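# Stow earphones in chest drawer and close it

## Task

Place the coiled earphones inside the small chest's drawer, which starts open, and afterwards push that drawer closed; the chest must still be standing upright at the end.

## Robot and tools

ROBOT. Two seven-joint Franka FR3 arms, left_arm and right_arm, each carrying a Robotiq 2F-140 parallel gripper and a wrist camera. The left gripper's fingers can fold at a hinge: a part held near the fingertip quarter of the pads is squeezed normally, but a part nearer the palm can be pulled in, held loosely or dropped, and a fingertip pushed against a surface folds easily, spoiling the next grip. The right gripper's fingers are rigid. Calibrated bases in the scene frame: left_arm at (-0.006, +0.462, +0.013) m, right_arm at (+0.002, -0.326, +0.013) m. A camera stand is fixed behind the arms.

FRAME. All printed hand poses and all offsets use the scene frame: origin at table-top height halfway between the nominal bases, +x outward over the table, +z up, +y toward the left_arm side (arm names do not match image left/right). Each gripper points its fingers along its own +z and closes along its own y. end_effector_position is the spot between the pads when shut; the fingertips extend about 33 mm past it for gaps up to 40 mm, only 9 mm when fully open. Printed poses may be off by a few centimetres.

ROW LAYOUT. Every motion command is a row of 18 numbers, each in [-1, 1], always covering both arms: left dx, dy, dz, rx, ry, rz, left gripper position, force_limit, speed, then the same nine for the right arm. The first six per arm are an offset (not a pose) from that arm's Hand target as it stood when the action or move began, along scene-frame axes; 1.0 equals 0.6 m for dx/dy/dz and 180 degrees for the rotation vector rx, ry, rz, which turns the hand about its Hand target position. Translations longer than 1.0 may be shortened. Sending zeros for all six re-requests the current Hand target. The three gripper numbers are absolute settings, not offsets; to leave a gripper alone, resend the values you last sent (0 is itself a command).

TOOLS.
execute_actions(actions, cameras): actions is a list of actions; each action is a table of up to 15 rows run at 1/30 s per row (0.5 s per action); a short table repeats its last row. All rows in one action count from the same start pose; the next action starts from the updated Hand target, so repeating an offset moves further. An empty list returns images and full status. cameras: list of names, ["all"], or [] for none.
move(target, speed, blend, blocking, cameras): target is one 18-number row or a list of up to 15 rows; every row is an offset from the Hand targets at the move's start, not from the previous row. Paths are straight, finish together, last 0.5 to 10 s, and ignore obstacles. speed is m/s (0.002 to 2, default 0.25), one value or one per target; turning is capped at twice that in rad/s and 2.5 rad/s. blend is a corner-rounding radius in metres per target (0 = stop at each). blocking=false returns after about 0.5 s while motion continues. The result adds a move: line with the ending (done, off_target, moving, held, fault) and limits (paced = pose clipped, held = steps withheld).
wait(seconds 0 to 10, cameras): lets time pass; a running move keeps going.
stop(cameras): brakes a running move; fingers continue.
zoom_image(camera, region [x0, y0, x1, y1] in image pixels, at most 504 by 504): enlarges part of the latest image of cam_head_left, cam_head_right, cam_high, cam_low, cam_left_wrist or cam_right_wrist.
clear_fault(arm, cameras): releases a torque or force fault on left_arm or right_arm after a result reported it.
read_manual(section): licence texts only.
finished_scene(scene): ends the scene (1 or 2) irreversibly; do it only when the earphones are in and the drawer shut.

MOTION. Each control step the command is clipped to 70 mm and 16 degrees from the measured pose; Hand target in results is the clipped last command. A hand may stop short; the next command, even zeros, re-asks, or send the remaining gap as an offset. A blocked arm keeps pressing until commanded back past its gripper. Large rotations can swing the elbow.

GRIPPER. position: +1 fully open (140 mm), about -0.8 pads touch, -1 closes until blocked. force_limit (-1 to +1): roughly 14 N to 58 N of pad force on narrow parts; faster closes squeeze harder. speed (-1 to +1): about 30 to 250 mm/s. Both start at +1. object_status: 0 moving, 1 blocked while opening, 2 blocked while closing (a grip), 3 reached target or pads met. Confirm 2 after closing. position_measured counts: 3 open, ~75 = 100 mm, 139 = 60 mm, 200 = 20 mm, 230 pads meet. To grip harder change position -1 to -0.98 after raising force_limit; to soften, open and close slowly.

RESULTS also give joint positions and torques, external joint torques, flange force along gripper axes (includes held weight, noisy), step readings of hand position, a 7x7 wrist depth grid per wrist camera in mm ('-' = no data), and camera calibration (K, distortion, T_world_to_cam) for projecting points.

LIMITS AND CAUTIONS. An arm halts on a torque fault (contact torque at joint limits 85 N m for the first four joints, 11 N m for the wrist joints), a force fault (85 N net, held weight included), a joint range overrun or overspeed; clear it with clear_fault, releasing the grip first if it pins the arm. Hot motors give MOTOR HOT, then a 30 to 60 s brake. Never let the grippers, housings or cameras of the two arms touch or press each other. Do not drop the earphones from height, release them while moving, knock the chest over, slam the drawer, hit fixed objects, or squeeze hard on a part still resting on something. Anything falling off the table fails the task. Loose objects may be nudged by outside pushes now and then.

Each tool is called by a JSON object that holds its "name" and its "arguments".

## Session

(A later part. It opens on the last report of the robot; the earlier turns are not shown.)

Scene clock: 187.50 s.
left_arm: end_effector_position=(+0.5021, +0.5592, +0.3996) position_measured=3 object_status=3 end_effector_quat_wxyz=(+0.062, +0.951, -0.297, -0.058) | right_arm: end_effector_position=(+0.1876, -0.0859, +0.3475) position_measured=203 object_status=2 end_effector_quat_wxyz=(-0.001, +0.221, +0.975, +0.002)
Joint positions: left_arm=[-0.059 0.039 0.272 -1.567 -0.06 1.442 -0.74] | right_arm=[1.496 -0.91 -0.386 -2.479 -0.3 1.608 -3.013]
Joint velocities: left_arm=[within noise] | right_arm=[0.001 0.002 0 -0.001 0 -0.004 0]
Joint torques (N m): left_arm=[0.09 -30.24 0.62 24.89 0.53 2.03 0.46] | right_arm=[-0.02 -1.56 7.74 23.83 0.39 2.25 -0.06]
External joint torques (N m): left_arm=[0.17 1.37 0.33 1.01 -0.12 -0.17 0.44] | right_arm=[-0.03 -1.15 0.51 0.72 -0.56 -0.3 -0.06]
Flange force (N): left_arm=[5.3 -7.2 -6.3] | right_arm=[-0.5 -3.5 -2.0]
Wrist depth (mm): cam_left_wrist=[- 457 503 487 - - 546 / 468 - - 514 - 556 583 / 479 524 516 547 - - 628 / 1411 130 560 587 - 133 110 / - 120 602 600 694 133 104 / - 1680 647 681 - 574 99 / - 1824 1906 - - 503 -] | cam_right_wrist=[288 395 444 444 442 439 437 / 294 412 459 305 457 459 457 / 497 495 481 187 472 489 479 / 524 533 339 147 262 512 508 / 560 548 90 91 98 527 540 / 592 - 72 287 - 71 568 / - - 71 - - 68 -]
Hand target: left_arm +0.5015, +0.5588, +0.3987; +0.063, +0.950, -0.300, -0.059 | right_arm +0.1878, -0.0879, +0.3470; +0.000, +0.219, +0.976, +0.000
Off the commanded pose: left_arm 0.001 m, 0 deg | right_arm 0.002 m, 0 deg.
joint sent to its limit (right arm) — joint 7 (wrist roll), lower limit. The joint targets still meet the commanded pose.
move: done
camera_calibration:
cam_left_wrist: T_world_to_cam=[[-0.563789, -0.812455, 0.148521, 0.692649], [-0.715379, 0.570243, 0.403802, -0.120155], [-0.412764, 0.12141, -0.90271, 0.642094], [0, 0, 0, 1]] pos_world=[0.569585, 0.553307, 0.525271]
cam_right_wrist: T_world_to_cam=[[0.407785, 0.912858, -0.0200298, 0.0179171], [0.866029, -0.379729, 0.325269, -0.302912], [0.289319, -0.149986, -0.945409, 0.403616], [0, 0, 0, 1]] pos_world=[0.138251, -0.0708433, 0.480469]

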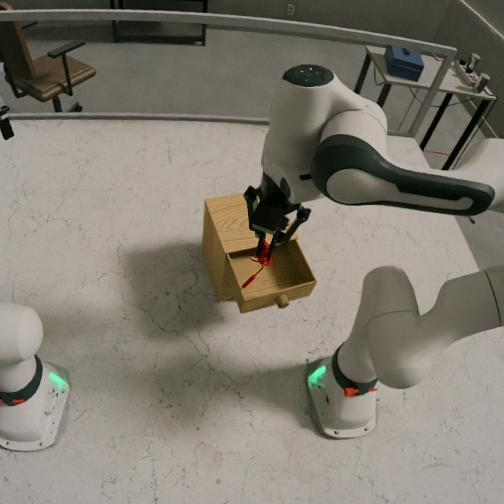

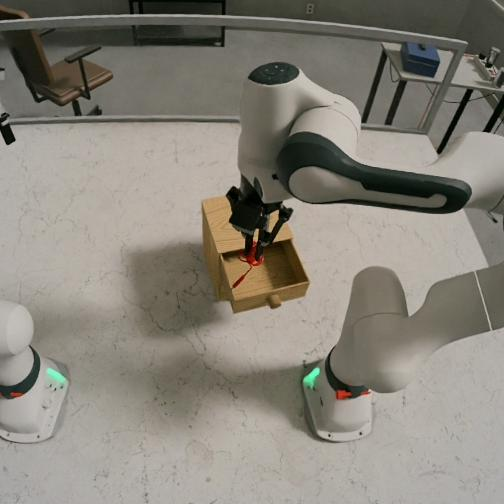

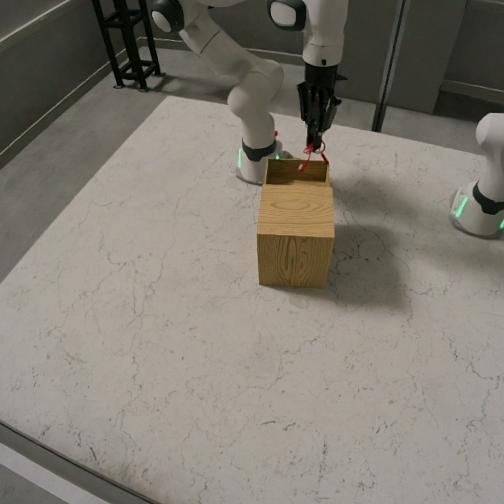

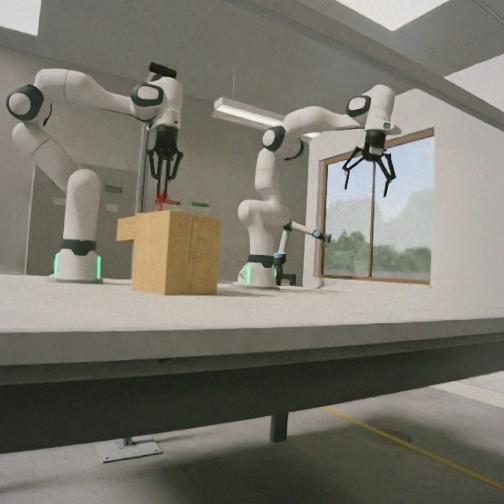

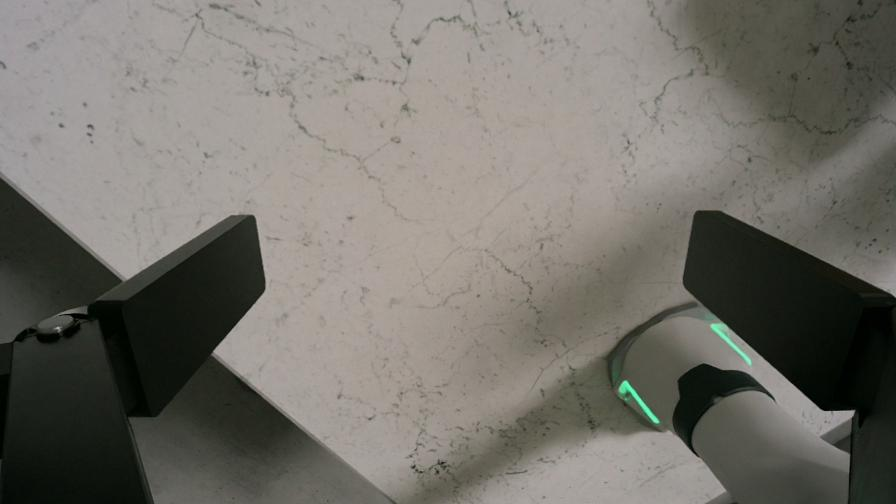

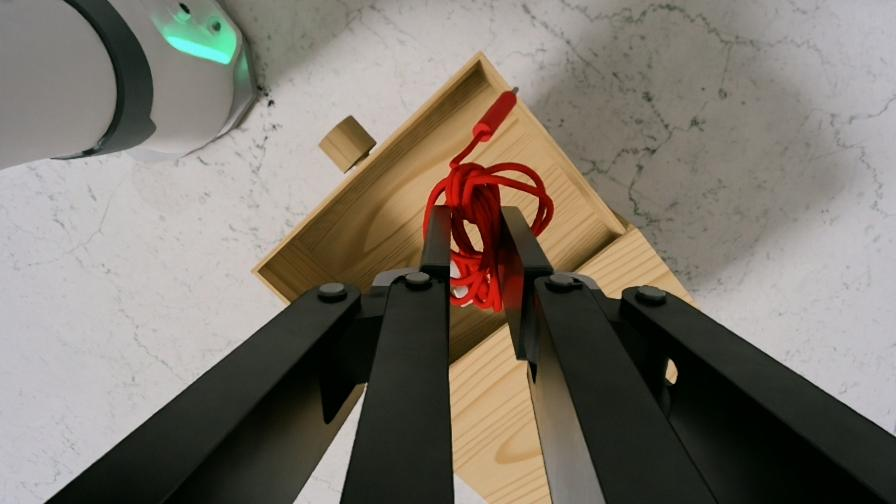

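{"name": "move", "arguments": {"target": [[0,0,0,0,0,0,1,1,1,-0.007,-0.057,-0.08,0,0,0,-1,-1,-1],[0,0,0,0,0,0,1,1,1,-0.007,-0.057,-0.21,0,0,0,-1,-1,-1]], "speed": [0.15,0.08], "blend": [0.02,0], "cameras": ["cam_right_wrist","cam_head_left","cam_high"]}}

Scene clock: 207.30 s.
left_arm: end_effector_position=(+0.5021, +0.5592, +0.3996) position_measured=3 object_status=3 end_effector_quat_wxyz=(+0.062, +0.951, -0.297, -0.058) | right_arm: end_effector_position=(+0.1825, -0.1225, +0.2218) position_measured=203 object_status=2 end_effector_quat_wxyz=(-0.001, +0.217, +0.976, -0.001)
Joint positions: left_arm=[-0.059 0.039 0.272 -1.567 -0.06 1.442 -0.74] | right_arm=[1.423 -1.051 -0.51 -2.842 -0.45 1.823 -3.011]
Joint velocities: left_arm=[within noise] | right_arm=[0 0.001 0 -0.001 0 0.004 -0.001]
Joint torques (N m): left_arm=[0.07 -30.28 0.66 24.86 0.54 2.02 0.48] | right_arm=[-0.7 2.78 8.46 22.96 0.48 2.77 0.29]
External joint torques (N m): left_arm=[0.01 1.68 0.24 0.81 -0.12 -0.19 0.47] | right_arm=[-0.73 0.25 0.71 0.55 -0.45 0.24 0.3]
Flange force (N): left_arm=[5.6 -7.3 -5.9] | right_arm=[-0.1 0.9 -0.3]
Wrist depth (mm): cam_left_wrist=[442 456 465 476 - - - / 472 470 488 - - 563 - / - 508 511 553 580 - 635 / 1435 130 555 - 583 133 643 / - 119 602 632 - 133 104 / - 1714 - 690 - 573 99 / - 1838 1920 - 796 566 -] | cam_right_wrist=[235 297 89 325 165 142 319 / 253 324 341 190 187 149 334 / 362 365 359 152 196 190 351 / 386 386 216 152 202 203 158 / 413 401 90 97 98 210 183 / 429 - 71 227 - 71 139 / - - 71 - - 68 -]
Hand target: left_arm +0.5015, +0.5588, +0.3987; +0.063, +0.950, -0.300, -0.059 | right_arm +0.1836, -0.1221, +0.2210; +0.000, +0.219, +0.976, +0.000
Off the commanded pose: left_arm 0.001 m, 0 deg | right_arm 0.001 m, 0 deg.
move: done
camera_calibration:
cam_right_wrist: T_world_to_cam=[[0.398783, 0.916694, -0.0253949, 0.0542664], [0.870422, -0.369646, 0.325158, -0.271035], [0.288684, -0.151772, -0.945319, 0.280703], [0, 0, 0, 1]] pos_world=[0.13324, -0.10733, 0.354861]
Images, in order (width x height): cam_head_left 504x504, cam_high 504x504, cam_right_wrist 896x504.

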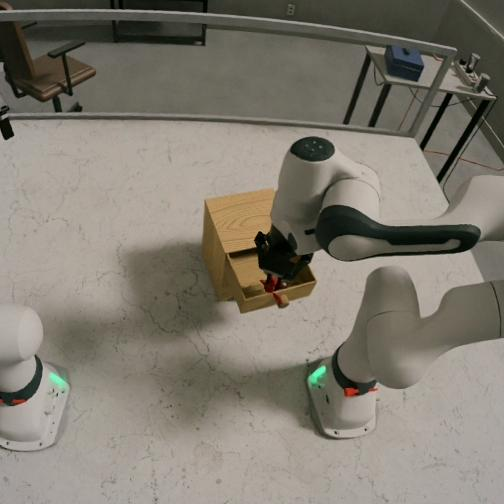

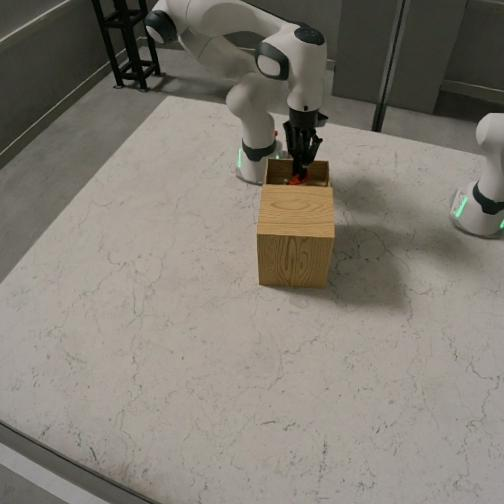

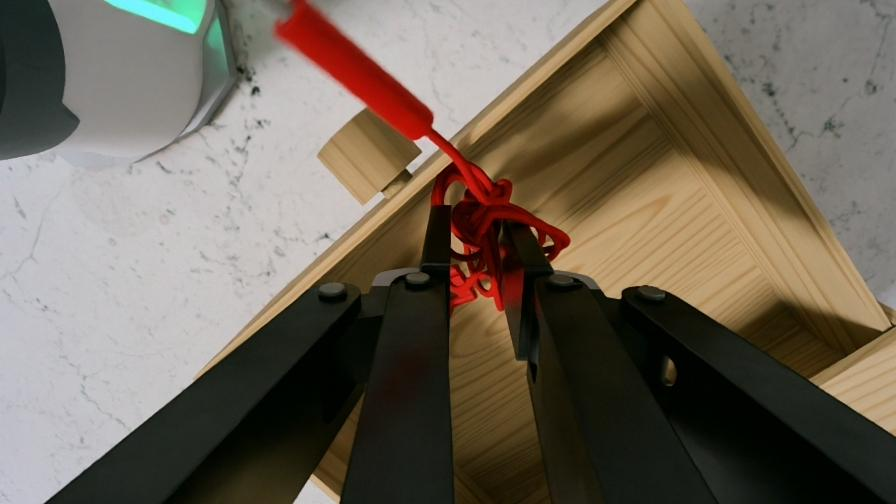

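{"name": "move", "arguments": {"target": [0,0,0,0,0,0,1,1,1,0.03,0.01,0.22,0,0,0,-1,-1,-1], "speed": 0.1}}

{"name": "wait", "arguments": {"seconds": 1, "cameras": ["cam_right_wrist","cam_head_left","cam_low"]}}

Scene clock: 216.40 s.
left_arm: end_effector_position=(+0.5021, +0.5592, +0.3996) position_measured=3 object_status=3 end_effector_quat_wxyz=(+0.062, +0.951, -0.297, -0.058) | right_arm: end_effector_position=(+0.2028, -0.1154, +0.3531) position_measured=203 object_status=2 end_effector_quat_wxyz=(+0.001, +0.221, +0.975, +0.002)
Joint positions: left_arm=[-0.059 0.039 0.272 -1.567 -0.06 1.442 -0.74] | right_arm=[1.533 -1 -0.448 -2.479 -0.374 1.536 -3.013]
Joint velocities: left_arm=[within noise] | right_arm=[0 -0.001 -0.001 0.001 -0.001 -0.004 0.002]
Joint torques (N m): left_arm=[0.09 -30.23 0.62 24.89 0.53 2.03 0.44] | right_arm=[-0.01 2.72 9.87 23.53 0.96 2.33 0]
External joint torques (N m): left_arm=[0.07 1.58 0.25 0.91 -0.13 -0.18 0.43] | right_arm=[-0.03 -0.03 0.83 1.4 0.01 -0.22 0]
Flange force (N): left_arm=[5.6 -7.3 -6.2] | right_arm=[0.4 0.9 -5.0]
Wrist depth (mm): cam_left_wrist=[435 459 463 487 - 521 564 / - 477 500 510 534 569 586 / 489 - 514 - - - - / 1373 130 558 600 - 132 662 / - 119 600 - - 133 104 / - 1703 - - - 574 99 / - 1824 1965 - 765 501 -] | cam_right_wrist=[261 357 451 434 437 445 439 / 313 444 469 310 316 473 462 / 501 493 340 330 328 485 483 / 530 527 343 147 268 269 518 / 564 551 90 91 98 274 543 / 596 - 72 72 - 71 567 / - - 71 - - 68 -]
Hand target: left_arm +0.5015, +0.5588, +0.3987; +0.063, +0.950, -0.300, -0.059 | right_arm +0.2016, -0.1161, +0.3530; +0.000, +0.219, +0.976, +0.000
Off the commanded pose: left_arm 0.001 m, 0 deg | right_arm 0.001 m, 0 deg.
move: done

Scene clock: 217.40 s.
left_arm: end_effector_position=(+0.5021, +0.5592, +0.3996) position_measured=3 object_status=3 end_effector_quat_wxyz=(+0.062, +0.951, -0.297, -0.058) | right_arm: end_effector_position=(+0.2028, -0.1156, +0.3531) position_measured=203 object_status=2 end_effector_quat_wxyz=(+0.001, +0.221, +0.975, +0.002)
Joint positions: left_arm=[-0.059 0.039 0.272 -1.567 -0.06 1.442 -0.74] | right_arm=[1.533 -1 -0.448 -2.479 -0.374 1.535 -3.013]
Joint torques (N m): left_arm=[0.1 -30.26 0.71 24.89 0.53 2.04 0.44] | right_arm=[-0.01 2.66 9.87 23.49 0.95 2.28 0.01]
External joint torques (N m): left_arm=[0.01 1.56 0.26 0.9 -0.13 -0.17 0.43] | right_arm=[-0.02 -0.04 0.86 1.32 0 -0.27 0.01]
Flange force (N): left_arm=[5.5 -7.1 -6.1] | right_arm=[0.6 0.6 -4.9]
Wrist depth (mm): cam_left_wrist=[- 449 447 - 501 522 553 / 462 477 - 519 533 552 589 / - 503 534 556 - - 623 / - 130 542 593 604 132 109 / - 119 - 635 - 133 104 / - 1762 635 - 767 574 99 / - 1920 1838 - - 487 -] | cam_right_wrist=[258 357 446 437 441 440 440 / 313 448 475 285 315 463 467 / 502 496 485 327 329 488 486 / 531 530 343 147 269 268 519 / 567 - 91 91 98 273 549 / - - 72 72 - 71 573 / - - 71 - - 68 -]
Hand target: left_arm +0.5015, +0.5588, +0.3987; +0.063, +0.950, -0.300, -0.059 | right_arm +0.2016, -0.1161, +0.3530; +0.000, +0.219, +0.976, +0.000
Tool commands: left_gripper/position=+1.0 left_gripper/force_limit=+1.0 left_gripper/speed=+1.0 right_gripper/position=-1.0 right_gripper/force_limit=-1.0 right_gripper/speed=-1.0
Off the commanded pose: left_arm 0.001 m, 0 deg | right_arm 0.001 m, 0 deg.
wait: 1.00 s; at rest by 0.17 s
camera_calibration:
cam_right_wrist: T_world_to_cam=[[0.407054, 0.913205, -0.0190387, 0.0388049], [0.865357, -0.378888, 0.328027, -0.329835], [0.292342, -0.15, -0.944477, 0.399102], [0, 0, 0, 1]] pos_world=[0.152955, -0.100542, 0.485876]
Images, in order (width x height): cam_head_left 504x504, cam_low 504x504, cam_right_wrist 896x504.

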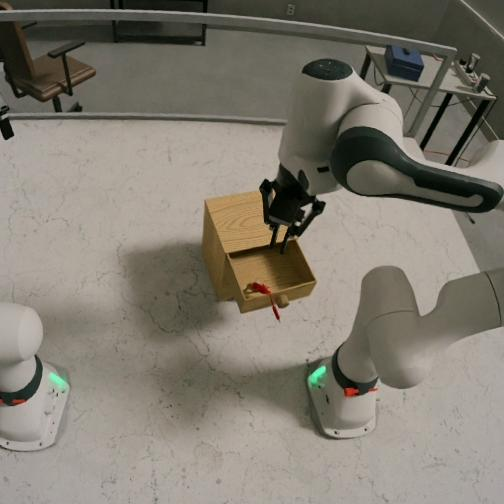

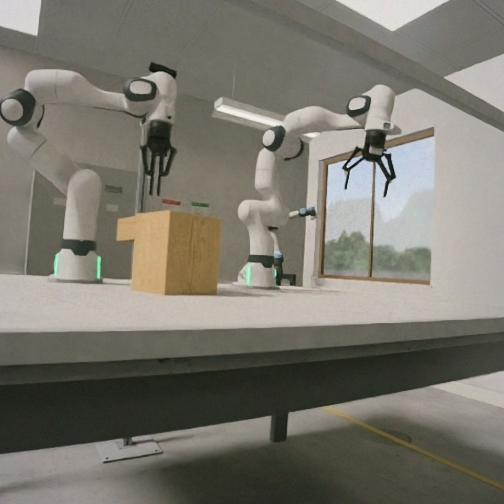

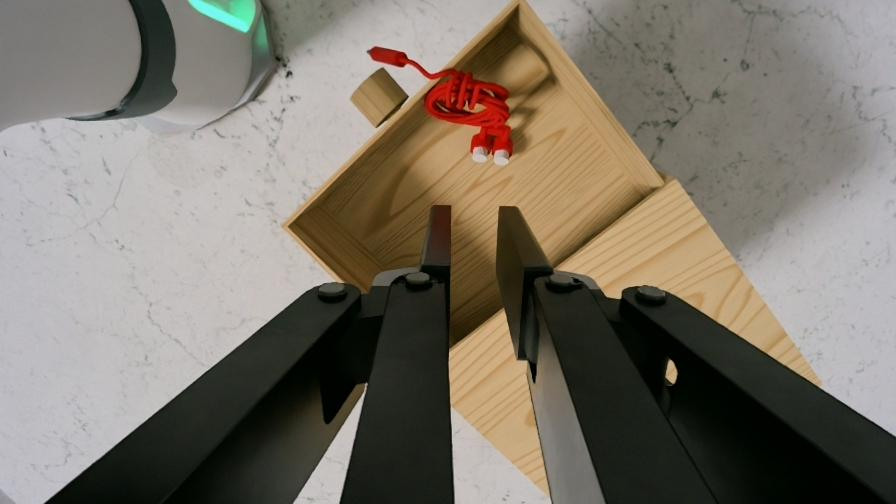

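{"name": "move", "arguments": {"target": [[0,0,0,0,0,0,1,1,1,-0.019,0.0435,0,0,0,0,-0.25,-0.2,0],[0,0,0,0,0,0,1,1,1,-0.019,0.0435,-0.21,0,0,0,-0.25,-0.2,-1]], "speed": 0.12, "cameras": ["cam_right_wrist"]}}

Scene clock: 241.57 s.
left_arm: end_effector_position=(+0.5021, +0.5592, +0.3996) position_measured=3 object_status=3 end_effector_quat_wxyz=(+0.062, +0.951, -0.297, -0.058) | right_arm: end_effector_position=(+0.1893, -0.0904, +0.2278) position_measured=160 object_status=3 end_effector_quat_wxyz=(-0.001, +0.217, +0.976, -0.001)
Joint positions: left_arm=[-0.059 0.039 0.272 -1.567 -0.06 1.442 -0.74] | right_arm=[1.519 -0.94 -0.545 -2.766 -0.451 1.869 -2.966]
Joint torques (N m): left_arm=[0.06 -30.23 0.67 24.91 0.54 2.04 0.45] | right_arm=[-0.73 0.68 9.19 22.95 0.64 2.71 0.32]
External joint torques (N m): left_arm=[-0.05 1.47 0.2 0.99 -0.13 -0.16 0.44] | right_arm=[-0.76 0.37 0.82 0.67 -0.27 0.19 0.32]
Flange force (N): left_arm=[5.6 -7.1 -6.3] | right_arm=[0.5 1.1 -1.0]
Wrist depth (mm): cam_left_wrist=[- 447 464 485 - 521 555 / 473 468 489 - - 554 586 / 484 485 - 515 580 - 607 / 1396 130 - 591 608 133 109 / - 119 601 - 650 133 104 / - 1714 621 704 715 574 99 / - 1851 1878 747 724 490 -] | cam_right_wrist=[260 327 331 323 324 328 322 / 280 348 343 193 195 343 336 / 372 371 150 140 200 357 362 / 393 385 214 196 206 212 381 / 417 84 85 225 115 92 400 / - 72 - 239 234 69 - / - 68 - 252 - - 68]
Hand target: left_arm +0.5015, +0.5588, +0.3987; +0.063, +0.950, -0.300, -0.059 | right_arm +0.1902, -0.0900, +0.2270; +0.000, +0.219, +0.976, +0.000
Off the commanded pose: left_arm 0.001 m, 0 deg | right_arm 0.001 m, 0 deg.
move: done
camera_calibration:
cam_right_wrist: T_world_to_cam=[[0.399232, 0.916504, -0.0251676, 0.0219884], [0.870255, -0.370161, 0.32502, -0.267022], [0.288566, -0.151661, -0.945372, 0.289219], [0, 0, 0, 1]] pos_world=[0.14014, -0.0751304, 0.360761]
Images, in order (width x height): cam_right_wrist 896x504.

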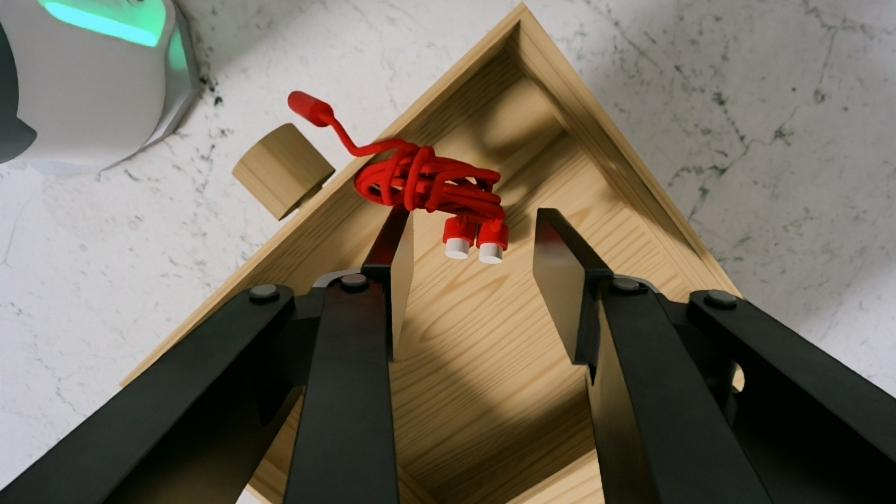

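{"name": "move", "arguments": {"target": [[0,0,0,0,0,0,1,1,1,0.0193,-0.003,-0.045,0,0,0,-0.25,-0.2,-1],[0,0,0,0,0,0,1,1,1,0.0193,-0.003,-0.045,0,0,0,-1,-0.2,-1]], "speed": 0.05}}

{"name": "wait", "arguments": {"seconds": 1.5, "cameras": ["cam_right_wrist"]}}

Scene clock: 260.47 s.
left_arm: end_effector_position=(+0.5021, +0.5592, +0.3996) position_measured=3 object_status=3 end_effector_quat_wxyz=(+0.062, +0.951, -0.297, -0.058) | right_arm: end_effector_position=(+0.2012, -0.0924, +0.2008) position_measured=189 object_status=2 end_effector_quat_wxyz=(-0.001, +0.221, +0.975, -0.001)
Joint positions: left_arm=[-0.059 0.039 0.272 -1.567 -0.06 1.442 -0.74] | right_arm=[1.511 -0.904 -0.611 -2.803 -0.504 1.947 -2.971]
Joint torques (N m): left_arm=[0.1 -30.27 0.69 24.9 0.54 2.02 0.43] | right_arm=[0.03 -0.22 9.16 22.49 0.36 2.74 -0.03]
External joint torques (N m): left_arm=[0.23 1.55 0.46 0.85 -0.1 -0.2 0.42] | right_arm=[0.05 0.01 0.38 0.78 -0.52 0.21 -0.03]
Flange force (N): left_arm=[5.2 -7.3 -6.0] | right_arm=[-0.6 1.7 -0.7]
Wrist depth (mm): cam_left_wrist=[454 450 492 489 498 537 550 / - 486 484 497 545 - 564 / - 512 521 561 - 608 - / 1388 130 545 - - 132 - / - 120 610 608 669 133 104 / - 1692 643 - 734 571 99 / - 1878 1965 740 - 507 -] | cam_right_wrist=[262 304 304 156 127 302 299 / 284 131 105 166 163 312 315 / 341 125 139 118 173 153 333 / 363 152 186 167 179 178 351 / 383 147 85 191 98 96 129 / - 67 76 205 - 71 112 / - - - 219 - 72 -]
Hand target: left_arm +0.5015, +0.5588, +0.3987; +0.063, +0.950, -0.300, -0.059 | right_arm +0.2017, -0.0918, +0.2000; +0.000, +0.219, +0.976, +0.000
Off the commanded pose: left_arm 0.001 m, 0 deg | right_arm 0.001 m, 0 deg.
move: done

Scene clock: 261.97 s.
left_arm: end_effector_position=(+0.5021, +0.5592, +0.3996) position_measured=3 object_status=3 end_effector_quat_wxyz=(+0.062, +0.951, -0.297, -0.058) | right_arm: end_effector_position=(+0.2012, -0.0924, +0.2008) position_measured=189 object_status=2 end_effector_quat_wxyz=(-0.001, +0.221, +0.975, -0.001)
Joint positions: left_arm=[-0.059 0.039 0.272 -1.567 -0.06 1.442 -0.74] | right_arm=[1.511 -0.904 -0.611 -2.803 -0.504 1.947 -2.971]
Joint torques (N m): left_arm=[0.04 -30.32 0.68 24.87 0.56 2.03 0.48] | right_arm=[-0.07 -0.17 9.17 22.47 0.34 2.76 -0.03]
External joint torques (N m): left_arm=[-0.09 1.55 0.19 0.89 -0.11 -0.18 0.47] | right_arm=[-0.07 0.01 0.42 0.8 -0.55 0.24 -0.03]
Flange force (N): left_arm=[5.5 -7.0 -6.0] | right_arm=[-0.7 1.5 -0.6]
Wrist depth (mm): cam_left_wrist=[- - 459 485 506 519 539 / - 481 492 518 537 538 - / 489 479 - 553 537 589 624 / 1373 130 565 570 - 132 - / - 120 - 615 - 133 104 / - 1659 688 - - 577 99 / - 1838 1906 - - 506 -] | cam_right_wrist=[262 303 303 156 127 304 298 / 284 131 105 166 164 312 315 / 343 125 139 118 173 153 331 / 362 152 187 167 179 177 349 / 385 147 85 191 98 96 128 / - 67 76 206 - 72 112 / - - - 219 - 72 -]
Hand target: left_arm +0.5015, +0.5588, +0.3987; +0.063, +0.950, -0.300, -0.059 | right_arm +0.2017, -0.0918, +0.2000; +0.000, +0.219, +0.976, +0.000
Tool commands: left_gripper/position=+1.0 left_gripper/force_limit=+1.0 left_gripper/speed=+1.0 right_gripper/position=-1.0 right_gripper/force_limit=-0.2 right_gripper/speed=-1.0
Off the commanded pose: left_arm 0.001 m, 0 deg | right_arm 0.001 m, 0 deg.
wait: 1.50 s; at rest by 0.17 s
camera_calibration:
cam_right_wrist: T_world_to_cam=[[0.408123, 0.912573, -0.0254433, 0.0164387], [0.866501, -0.378443, 0.32551, -0.269525], [0.287422, -0.154895, -0.945196, 0.259851], [0, 0, 0, 1]] pos_world=[0.152148, -0.076752, 0.333761]
Images, in order (width x height): cam_right_wrist 896x504.

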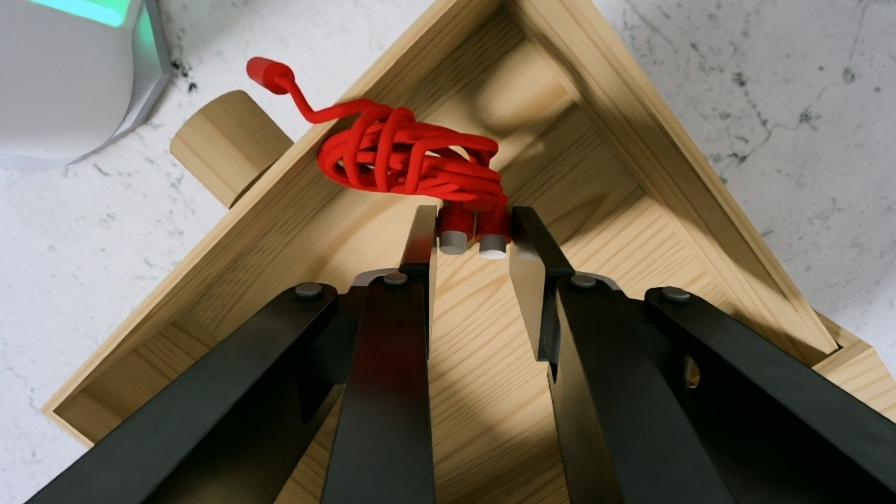

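{"name": "move", "arguments": {"target": [[0,0,0,0,0,0,1,1,1,0.01,0,0.12,0,0,0,-1,-0.2,-1],[0,0,0,0,0,0,1,1,1,0.065,-0.02,0.16,0,0,0,-1,-0.2,-1]], "speed": 0.05, "blend": [0.02,0], "cameras": ["cam_right_wrist","cam_head_left","cam_high"]}}

Scene clock: 275.23 s.
left_arm: end_effector_position=(+0.5021, +0.5592, +0.3996) position_measured=3 object_status=3 end_effector_quat_wxyz=(+0.062, +0.951, -0.297, -0.058) | right_arm: end_effector_position=(+0.2399, -0.1024, +0.2955) position_measured=189 object_status=2 end_effector_quat_wxyz=(-0.001, +0.221, +0.975, +0.001)
Joint positions: left_arm=[-0.059 0.039 0.272 -1.567 -0.06 1.442 -0.74] | right_arm=[1.597 -0.957 -0.622 -2.548 -0.497 1.678 -3.012]
Joint velocities: left_arm=[within noise] | right_arm=[0 -0.001 0.001 0 -0.001 -0.004 0.001]
Joint torques (N m): left_arm=[0.14 -30.27 0.64 24.93 0.53 2.03 0.5] | right_arm=[-0.1 0.96 12.03 23.04 0.44 2.33 -0.08]
External joint torques (N m): left_arm=[0.06 1.41 0.2 1.06 -0.14 -0.17 0.49] | right_arm=[-0.1 -1.23 0.5 1.47 -0.5 -0.21 -0.08]
Flange force (N): left_arm=[5.6 -7.3 -6.6] | right_arm=[-1.2 -2.5 -3.8]
Wrist depth (mm): cam_left_wrist=[- 450 - 489 - - 543 / - - 515 528 532 561 - / 521 - - 548 565 - - / 1359 130 556 580 607 132 - / - 120 593 696 - 133 104 / - 1726 - - - 566 99 / - 1811 1935 728 - 506 -] | cam_right_wrist=[302 382 200 243 246 389 386 / 421 420 256 258 253 409 405 / 444 265 274 268 266 196 430 / 467 466 281 167 199 201 451 / 502 486 85 214 98 96 467 / - 67 76 229 - 72 223 / - - - 246 - 72 -]
Hand target: left_arm +0.5015, +0.5588, +0.3987; +0.063, +0.950, -0.300, -0.059 | right_arm +0.2407, -0.1038, +0.2960; +0.000, +0.219, +0.976, +0.000
Off the commanded pose: left_arm 0.001 m, 0 deg | right_arm 0.002 m, 0 deg.
joint sent to its limit (right arm) — joint 7 (wrist roll), lower limit. The joint targets still meet the commanded pose.
move: done
camera_calibration:
cam_right_wrist: T_world_to_cam=[[0.407354, 0.912992, -0.022534, 0.011557], [0.866397, -0.378525, 0.325692, -0.337713], [0.288825, -0.152195, -0.945207, 0.336662], [0, 0, 0, 1]] pos_world=[0.190649, -0.0871461, 0.428466]
Images, in order (width x height): cam_head_left 504x504, cam_high 504x504, cam_right_wrist 896x504.

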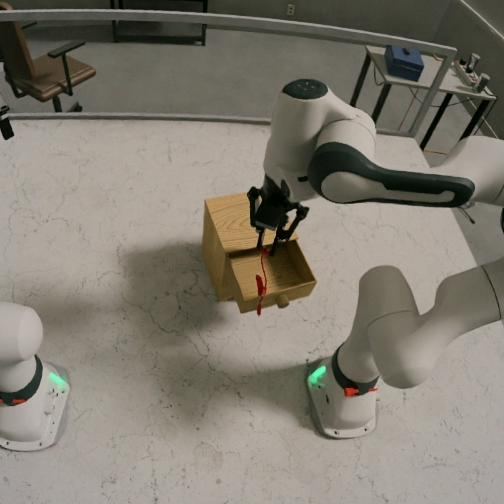

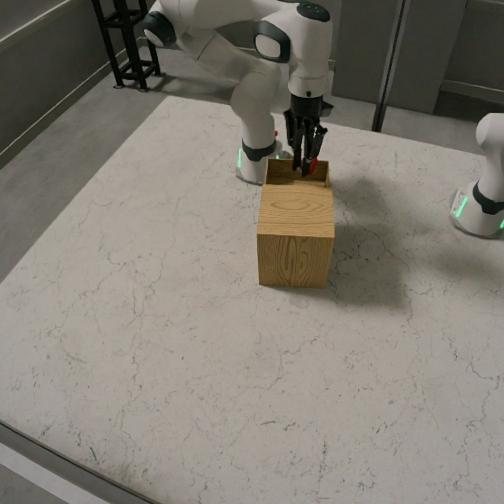

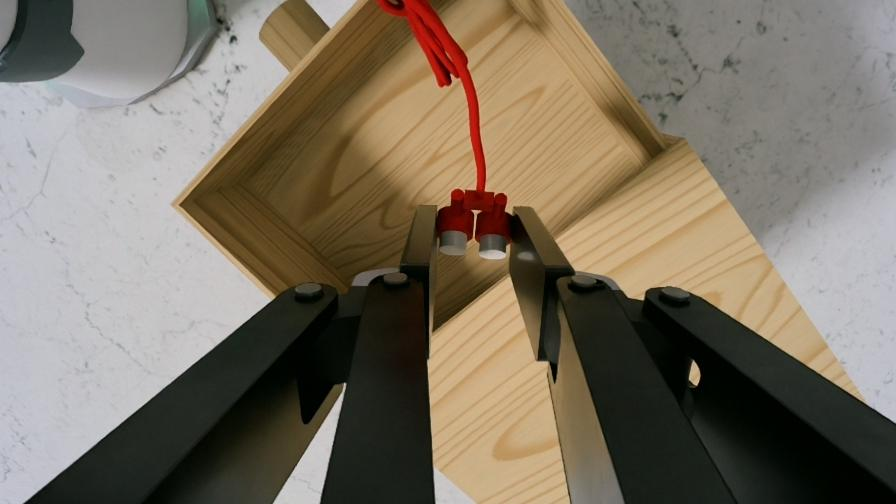

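{"name": "move", "arguments": {"target": [[0,0,0,0,0,0,1,1,1,-0.02,-0.01,0.12,0,0,0,-1,-0.2,-1],[0,0,0,0,0,0,1,1,1,-0.06,-0.025,0.32,0,0,0,-1,-0.2,-1]], "speed": 0.06, "blend": [0.02,0]}}

{"name": "wait", "arguments": {"seconds": 2, "cameras": ["cam_right_wrist","cam_head_left","cam_high","cam_low"]}}

Scene clock: 289.83 s.
left_arm: end_effector_position=(+0.5021, +0.5592, +0.3996) position_measured=3 object_status=3 end_effector_quat_wxyz=(+0.062, +0.951, -0.297, -0.058) | right_arm: end_effector_position=(+0.2065, -0.1184, +0.4880) position_measured=189 object_status=2 end_effector_quat_wxyz=(+0.001, +0.221, +0.975, +0.002)
Joint positions: left_arm=[-0.059 0.039 0.272 -1.567 -0.06 1.442 -0.74] | right_arm=[1.646 -0.87 -0.409 -2.05 -0.329 1.244 -3.013]
Joint velocities: left_arm=[within noise] | right_arm=[0.001 0.001 0 -0.001 0 -0.004 0]
Joint torques (N m): left_arm=[0.06 -30.22 0.69 24.86 0.55 2.03 0.49] | right_arm=[-0.15 2.84 9.78 21.34 1.03 2.28 0.08]
External joint torques (N m): left_arm=[0.05 1.54 0.32 0.89 -0.11 -0.18 0.48] | right_arm=[-0.14 0.18 0.86 1.49 0.14 -0.27 0.08]
Flange force (N): left_arm=[5.4 -7.2 -6.1] | right_arm=[0.6 1.1 -6.4]
Wrist depth (mm): cam_left_wrist=[437 455 451 486 504 518 - / - 471 500 519 - 579 - / 485 499 524 541 545 594 640 / 1396 130 560 582 626 132 109 / - 119 590 629 683 133 104 / - 1714 658 - - 579 99 / - 1838 1980 662 - 541 -] | cam_right_wrist=[243 373 563 569 570 570 570 / 234 410 606 443 585 608 601 / 241 628 636 462 397 629 629 / 690 689 - 167 405 651 656 / 723 704 85 116 98 96 698 / - 67 76 751 - 72 718 / - - - 834 - 72 -]
Hand target: left_arm +0.5015, +0.5588, +0.3987; +0.063, +0.950, -0.300, -0.059 | right_arm +0.2047, -0.1188, +0.4880; +0.000, +0.219, +0.976, +0.000
Off the commanded pose: left_arm 0.001 m, 0 deg | right_arm 0.002 m, 0 deg.
move: done

Scene clock: 291.83 s.
left_arm: end_effector_position=(+0.5021, +0.5592, +0.3996) position_measured=3 object_status=3 end_effector_quat_wxyz=(+0.062, +0.951, -0.297, -0.058) | right_arm: end_effector_position=(+0.2065, -0.1186, +0.4880) position_measured=189 object_status=2 end_effector_quat_wxyz=(+0.001, +0.221, +0.975, +0.002)
Joint positions: left_arm=[-0.059 0.039 0.272 -1.567 -0.06 1.442 -0.74] | right_arm=[1.646 -0.87 -0.409 -2.049 -0.329 1.243 -3.013]
Joint torques (N m): left_arm=[0.06 -30.27 0.64 24.85 0.54 2.04 0.46] | right_arm=[-0.08 2.9 9.76 21.33 1.06 2.3 0.02]
External joint torques (N m): left_arm=[0.16 1.47 0.38 0.89 -0.1 -0.16 0.45] | right_arm=[-0.07 0.18 0.86 1.52 0.17 -0.24 0.02]
Flange force (N): left_arm=[5.2 -7.1 -6.0] | right_arm=[0.6 1.2 -6.5]
Wrist depth (mm): cam_left_wrist=[- 449 - - 505 - - / 476 453 493 529 508 573 601 / 471 510 528 543 - 578 - / 1427 130 - 564 - 132 - / - 120 604 - - 133 104 / - 1726 674 - - 571 99 / - 1864 1980 - 788 520 -] | cam_right_wrist=[242 372 550 563 569 570 569 / 234 445 609 438 588 593 596 / 241 638 633 466 401 633 622 / 687 679 708 168 402 644 654 / 731 706 85 115 98 96 704 / - 67 76 749 - 72 740 / - - - 817 - 72 -]
Hand target: left_arm +0.5015, +0.5588, +0.3987; +0.063, +0.950, -0.300, -0.059 | right_arm +0.2047, -0.1188, +0.4880; +0.000, +0.219, +0.976, +0.000
Tool commands: left_gripper/position=+1.0 left_gripper/force_limit=+1.0 left_gripper/speed=+1.0 right_gripper/position=-1.0 right_gripper/force_limit=-0.2 right_gripper/speed=-1.0
Off the commanded pose: left_arm 0.001 m, 0 deg | right_arm 0.002 m, 0 deg.
wait: 2.00 s; at rest by 0.17 s
camera_calibration:
cam_right_wrist: T_world_to_cam=[[0.407645, 0.912937, -0.0192713, 0.0425915], [0.865217, -0.379418, 0.327782, -0.378392], [0.291933, -0.150293, -0.944557, 0.525033], [0, 0, 0, 1]] pos_world=[0.156755, -0.103543, 0.620775]
Images, in order (width x height): cam_head_left 504x504, cam_high 504x504, cam_low 504x504, cam_right_wrist 896x504.

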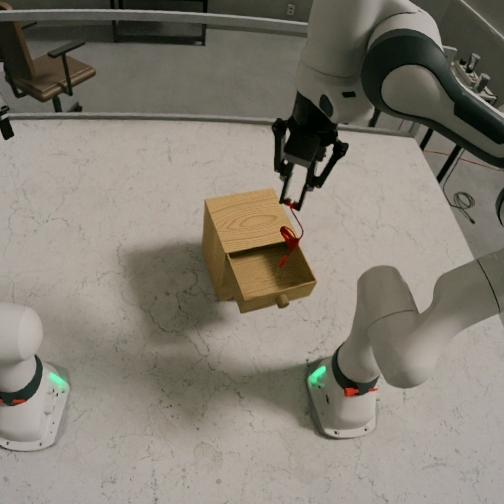

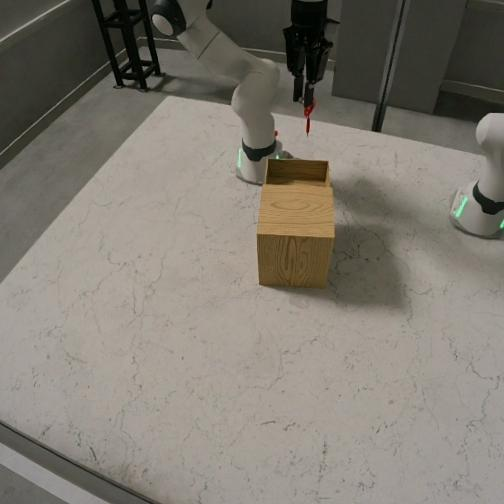

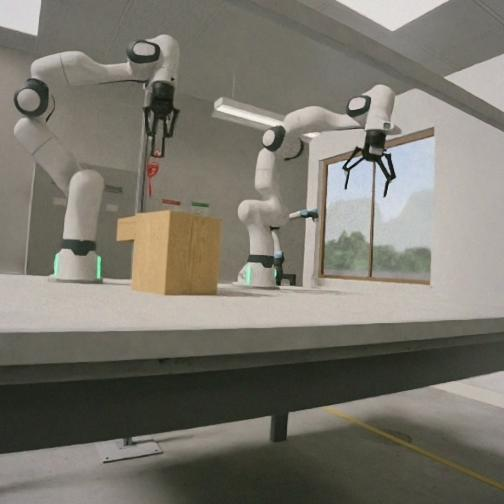

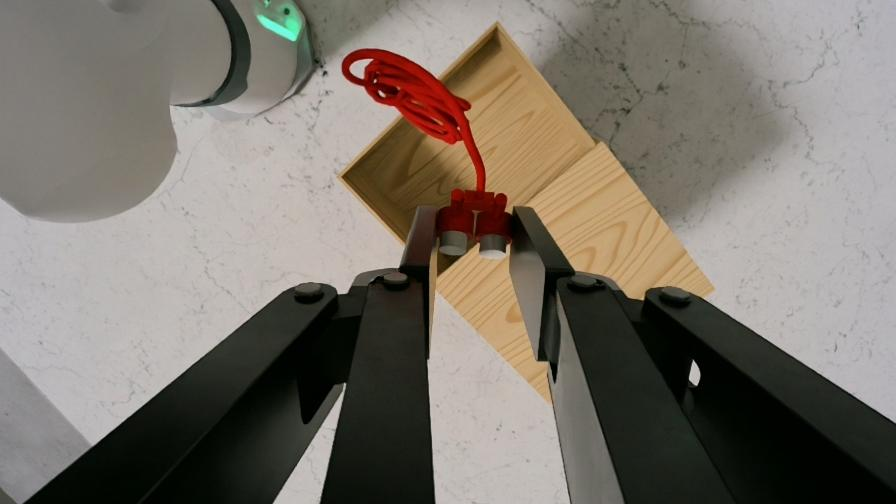

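{"name": "move", "arguments": {"target": [[0,0,0,0,0,0,1,1,1,0.09,0.0,0,0,0,0,-1,-0.2,-1],[0,0,0,0,0,0,1,1,1,0.09,0,-0.3,0,0,0,-1,-0.2,-1]], "speed": 0.07, "cameras": ["cam_right_wrist","cam_head_left","cam_high","cam_low"]}}

Scene clock: 306.70 s.
left_arm: end_effector_position=(+0.5021, +0.5592, +0.3996) position_measured=3 object_status=3 end_effector_quat_wxyz=(+0.062, +0.951, -0.297, -0.058) | right_arm: end_effector_position=(+0.2574, -0.1196, +0.3081) position_measured=189 object_status=2 end_effector_quat_wxyz=(-0.001, +0.216, +0.976, -0.003)
Joint positions: left_arm=[-0.059 0.039 0.272 -1.567 -0.06 1.442 -0.74] | right_arm=[1.728 -1.065 -0.713 -2.49 -0.607 1.549 -2.965]
Joint velocities: left_arm=[within noise] | right_arm=[0 0 0 0.001 0 0.004 0.002]
Joint torques (N m): left_arm=[0.12 -30.23 0.66 24.87 0.54 2.03 0.43] | right_arm=[-0.59 5.84 15.4 20.3 0.46 2.64 0.32]
External joint torques (N m): left_arm=[0.08 1.43 0.27 0.99 -0.13 -0.17 0.42] | right_arm=[-0.61 -0.6 0.87 0.71 -0.5 0.12 0.33]
Flange force (N): left_arm=[5.4 -7.1 -6.3] | right_arm=[0.3 -2.7 -1.3]
Wrist depth (mm): cam_left_wrist=[431 461 470 - 512 529 543 / - 488 - - 540 - - / 487 - 527 548 - - - / 1359 130 546 604 - 132 - / - 119 - 615 - 133 104 / - 1680 - - 683 579 99 / - 1864 1838 - 801 517 -] | cam_right_wrist=[324 401 226 257 253 397 396 / 434 426 267 264 267 215 413 / 459 455 282 280 209 204 434 / 490 484 264 167 212 217 218 / 517 498 85 226 98 96 230 / - 67 76 244 - 72 234 / - - - 574 - 72 -]
Hand target: left_arm +0.5015, +0.5588, +0.3987; +0.063, +0.950, -0.300, -0.059 | right_arm +0.2587, -0.1188, +0.3080; +0.000, +0.219, +0.976, +0.000
Off the commanded pose: left_arm 0.001 m, 0 deg | right_arm 0.002 m, 0 deg.
move: done
camera_calibration:
cam_right_wrist: T_world_to_cam=[[0.397662, 0.917072, -0.0290527, 0.0253195], [0.871033, -0.367368, 0.326103, -0.363394], [0.288387, -0.154985, -0.944888, 0.340588], [0, 0, 0, 1]] pos_world=[0.208238, -0.103933, 0.441057]
Images, in order (width x height): cam_head_left 504x504, cam_high 504x504, cam_low 504x504, cam_right_wrist 896x504.

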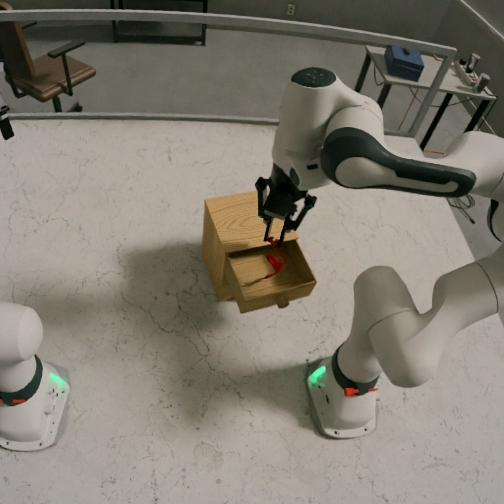

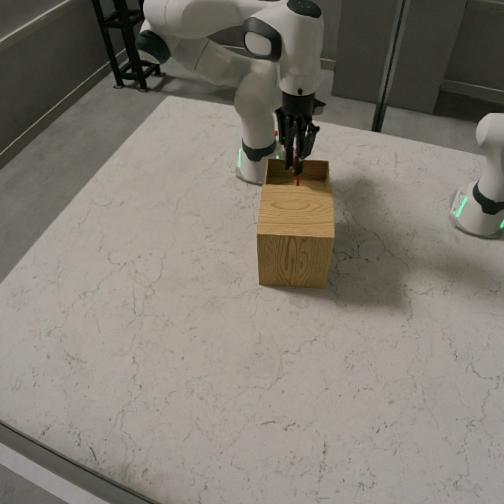

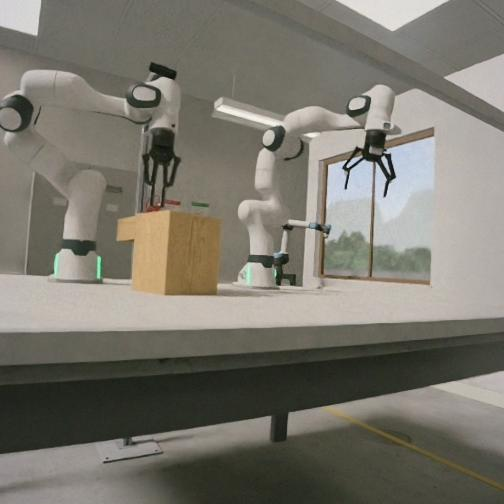

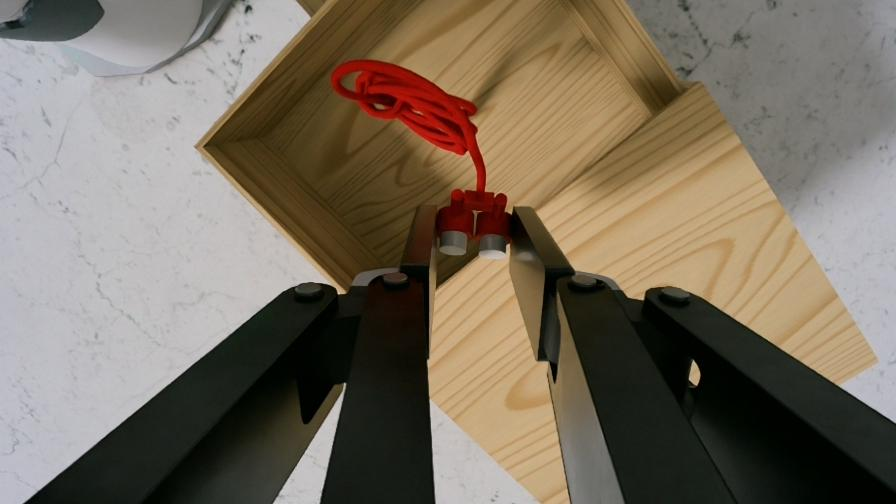

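{"name": "move", "arguments": {"target": [[0,0,0,0,0,0,1,1,1,-0.012,0.01,-0.05,0,0,0,-1,-0.2,-1],[0,0,0,0,0,0,1,1,1,-0.07,0.02,-0.125,0,0,0,-1,-0.2,-1]], "speed": 0.06, "blend": [0.01,0], "cameras": ["cam_right_wrist","cam_head_left"]}}

Scene clock: 316.73 s.
left_arm: end_effector_position=(+0.5021, +0.5592, +0.3996) position_measured=3 object_status=3 end_effector_quat_wxyz=(+0.062, +0.951, -0.297, -0.058) | right_arm: end_effector_position=(+0.2159, -0.1080, +0.2326) position_measured=189 object_status=2 end_effector_quat_wxyz=(-0.002, +0.216, +0.976, -0.003)
Joint positions: left_arm=[-0.059 0.039 0.272 -1.567 -0.06 1.442 -0.74] | right_arm=[1.691 -1.082 -0.741 -2.717 -0.644 1.726 -2.881]
Joint velocities: left_arm=[within noise] | right_arm=[0.001 0 0.001 -0.001 0 0.003 0.005]
Joint torques (N m): left_arm=[0.15 -30.23 0.64 24.91 0.55 2.02 0.45] | right_arm=[-0.75 4.62 14.13 20.39 0.63 2.75 0.3]
External joint torques (N m): left_arm=[0.26 1.51 0.39 0.96 -0.09 -0.18 0.44] | right_arm=[-0.73 -0.46 1.32 0.56 -0.32 0.22 0.3]
Flange force (N): left_arm=[5.4 -7.5 -6.3] | right_arm=[1.2 -3.5 -2.1]
Wrist depth (mm): cam_left_wrist=[440 - - 506 498 - - / 468 - 498 512 531 548 - / - 524 519 546 570 584 - / 1468 130 535 587 604 142 658 / - 120 628 628 653 133 104 / - 1726 648 708 692 578 99 / - 1851 1878 - - 492 -] | cam_right_wrist=[266 325 153 186 184 328 328 / 321 356 149 193 195 190 343 / 379 375 210 204 204 182 360 / 399 194 221 167 211 212 144 / 430 165 85 225 98 96 143 / - 67 76 241 - 72 - / - - - 168 - 72 -]
Hand target: left_arm +0.5015, +0.5588, +0.3987; +0.063, +0.950, -0.300, -0.059 | right_arm +0.2167, -0.1068, +0.2330; +0.000, +0.219, +0.976, +0.000
Off the commanded pose: left_arm 0.001 m, 0 deg | right_arm 0.001 m, 0 deg.
move: done
camera_calibration:
cam_right_wrist: T_world_to_cam=[[0.397823, 0.916997, -0.0292027, 0.0289908], [0.87152, -0.367764, 0.324348, -0.2982], [0.286686, -0.154484, -0.945487, 0.283649], [0, 0, 0, 1]] pos_world=[0.167036, -0.0924326, 0.365753]
Images, in order (width x height): cam_head_left 504x504, cam_right_wrist 896x504.

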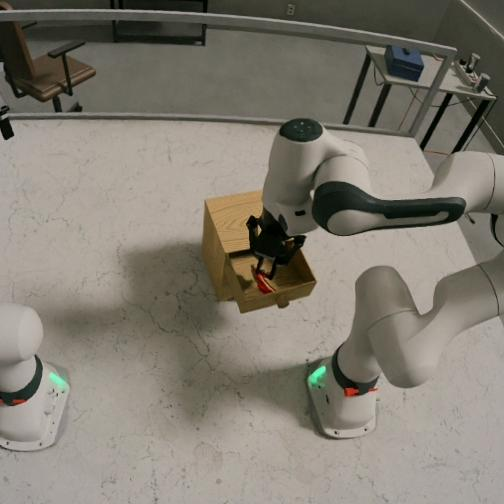

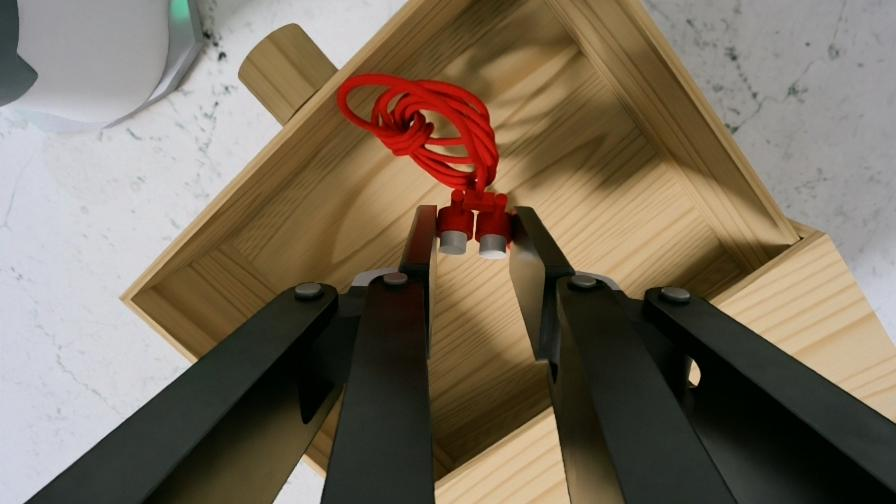

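{"name": "move", "arguments": {"target": [0,0,0,0,0,0,1,1,1,0.05,0.005,-0.052,0,0,0,-1,-0.2,-1], "speed": 0.05, "cameras": ["cam_right_wrist","cam_head_left"]}}

Scene clock: 325.67 s.
left_arm: end_effector_position=(+0.5021, +0.5592, +0.3996) position_measured=3 object_status=3 end_effector_quat_wxyz=(+0.062, +0.951, -0.297, -0.058) | right_arm: end_effector_position=(+0.2440, -0.1042, +0.2042) position_measured=189 object_status=2 end_effector_quat_wxyz=(-0.003, +0.221, +0.975, -0.001)
Joint positions: left_arm=[-0.059 0.039 0.272 -1.567 -0.06 1.442 -0.74] | right_arm=[1.712 -1.033 -0.867 -2.712 -0.732 1.806 -2.897]
Joint velocities: left_arm=[within noise] | right_arm=[0.002 0 -0.001 0.001 -0.003 0.003 -0.006]
Joint torques (N m): left_arm=[0.11 -30.22 0.64 24.86 0.54 2.03 0.45] | right_arm=[-0.63 6.85 12.01 18.04 -1.29 3.28 0.06]
External joint torques (N m): left_arm=[-0.04 1.6 0.14 0.88 -0.13 -0.18 0.44] | right_arm=[-0.63 1.8 -2.27 -0.5 -2.23 0.75 0.06]
Flange force (N): left_arm=[5.7 -7.1 -6.0] | right_arm=[-5.7 7.8 12.5]
Wrist depth (mm): cam_left_wrist=[436 477 470 483 509 - 564 / 453 - 475 522 535 550 575 / 494 522 539 533 563 605 - / 1388 130 - - 608 133 - / - 119 - 631 665 133 104 / - 1703 647 - 667 573 99 / - 1799 1851 745 - 489 -] | cam_right_wrist=[283 108 148 138 160 117 301 / 293 134 172 161 167 143 313 / 127 177 180 176 176 173 109 / 150 188 190 167 181 180 105 / 136 151 85 193 98 96 111 / - 67 76 208 - 72 115 / - - - 130 - 72 -]
Hand target: left_arm +0.5015, +0.5588, +0.3987; +0.063, +0.950, -0.300, -0.059 | right_arm +0.2467, -0.1038, +0.2018; +0.000, +0.219, +0.976, +0.000
Off the commanded pose: left_arm 0.001 m, 0 deg | right_arm 0.004 m, 0 deg.
move: off_target (right_arm)
camera_calibration:
cam_right_wrist: T_world_to_cam=[[0.407395, 0.912881, -0.0260209, 0.0100847], [0.868066, -0.37823, 0.321563, -0.311698], [0.283707, -0.153591, -0.94653, 0.250346], [0, 0, 0, 1]] pos_world=[0.195441, -0.0886487, 0.337454]
Images, in order (width x height): cam_head_left 504x504, cam_right_wrist 896x504.

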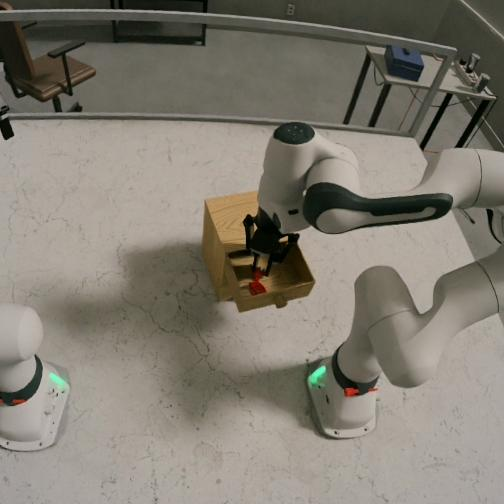

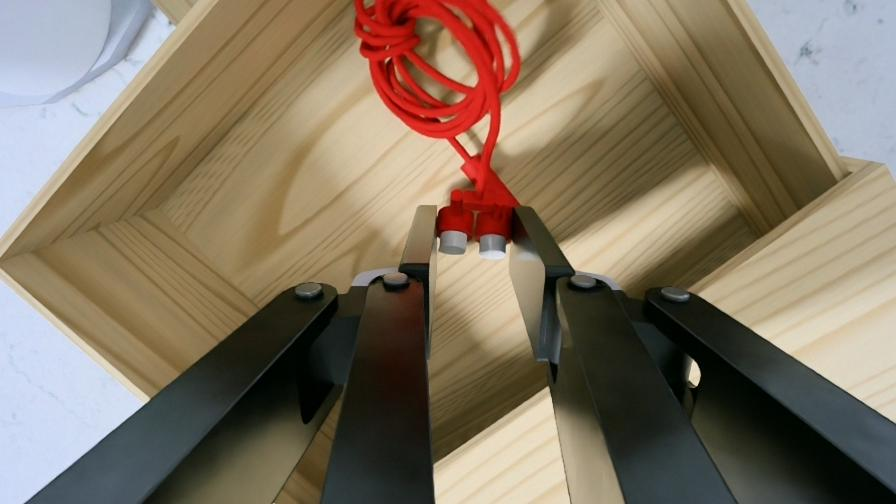

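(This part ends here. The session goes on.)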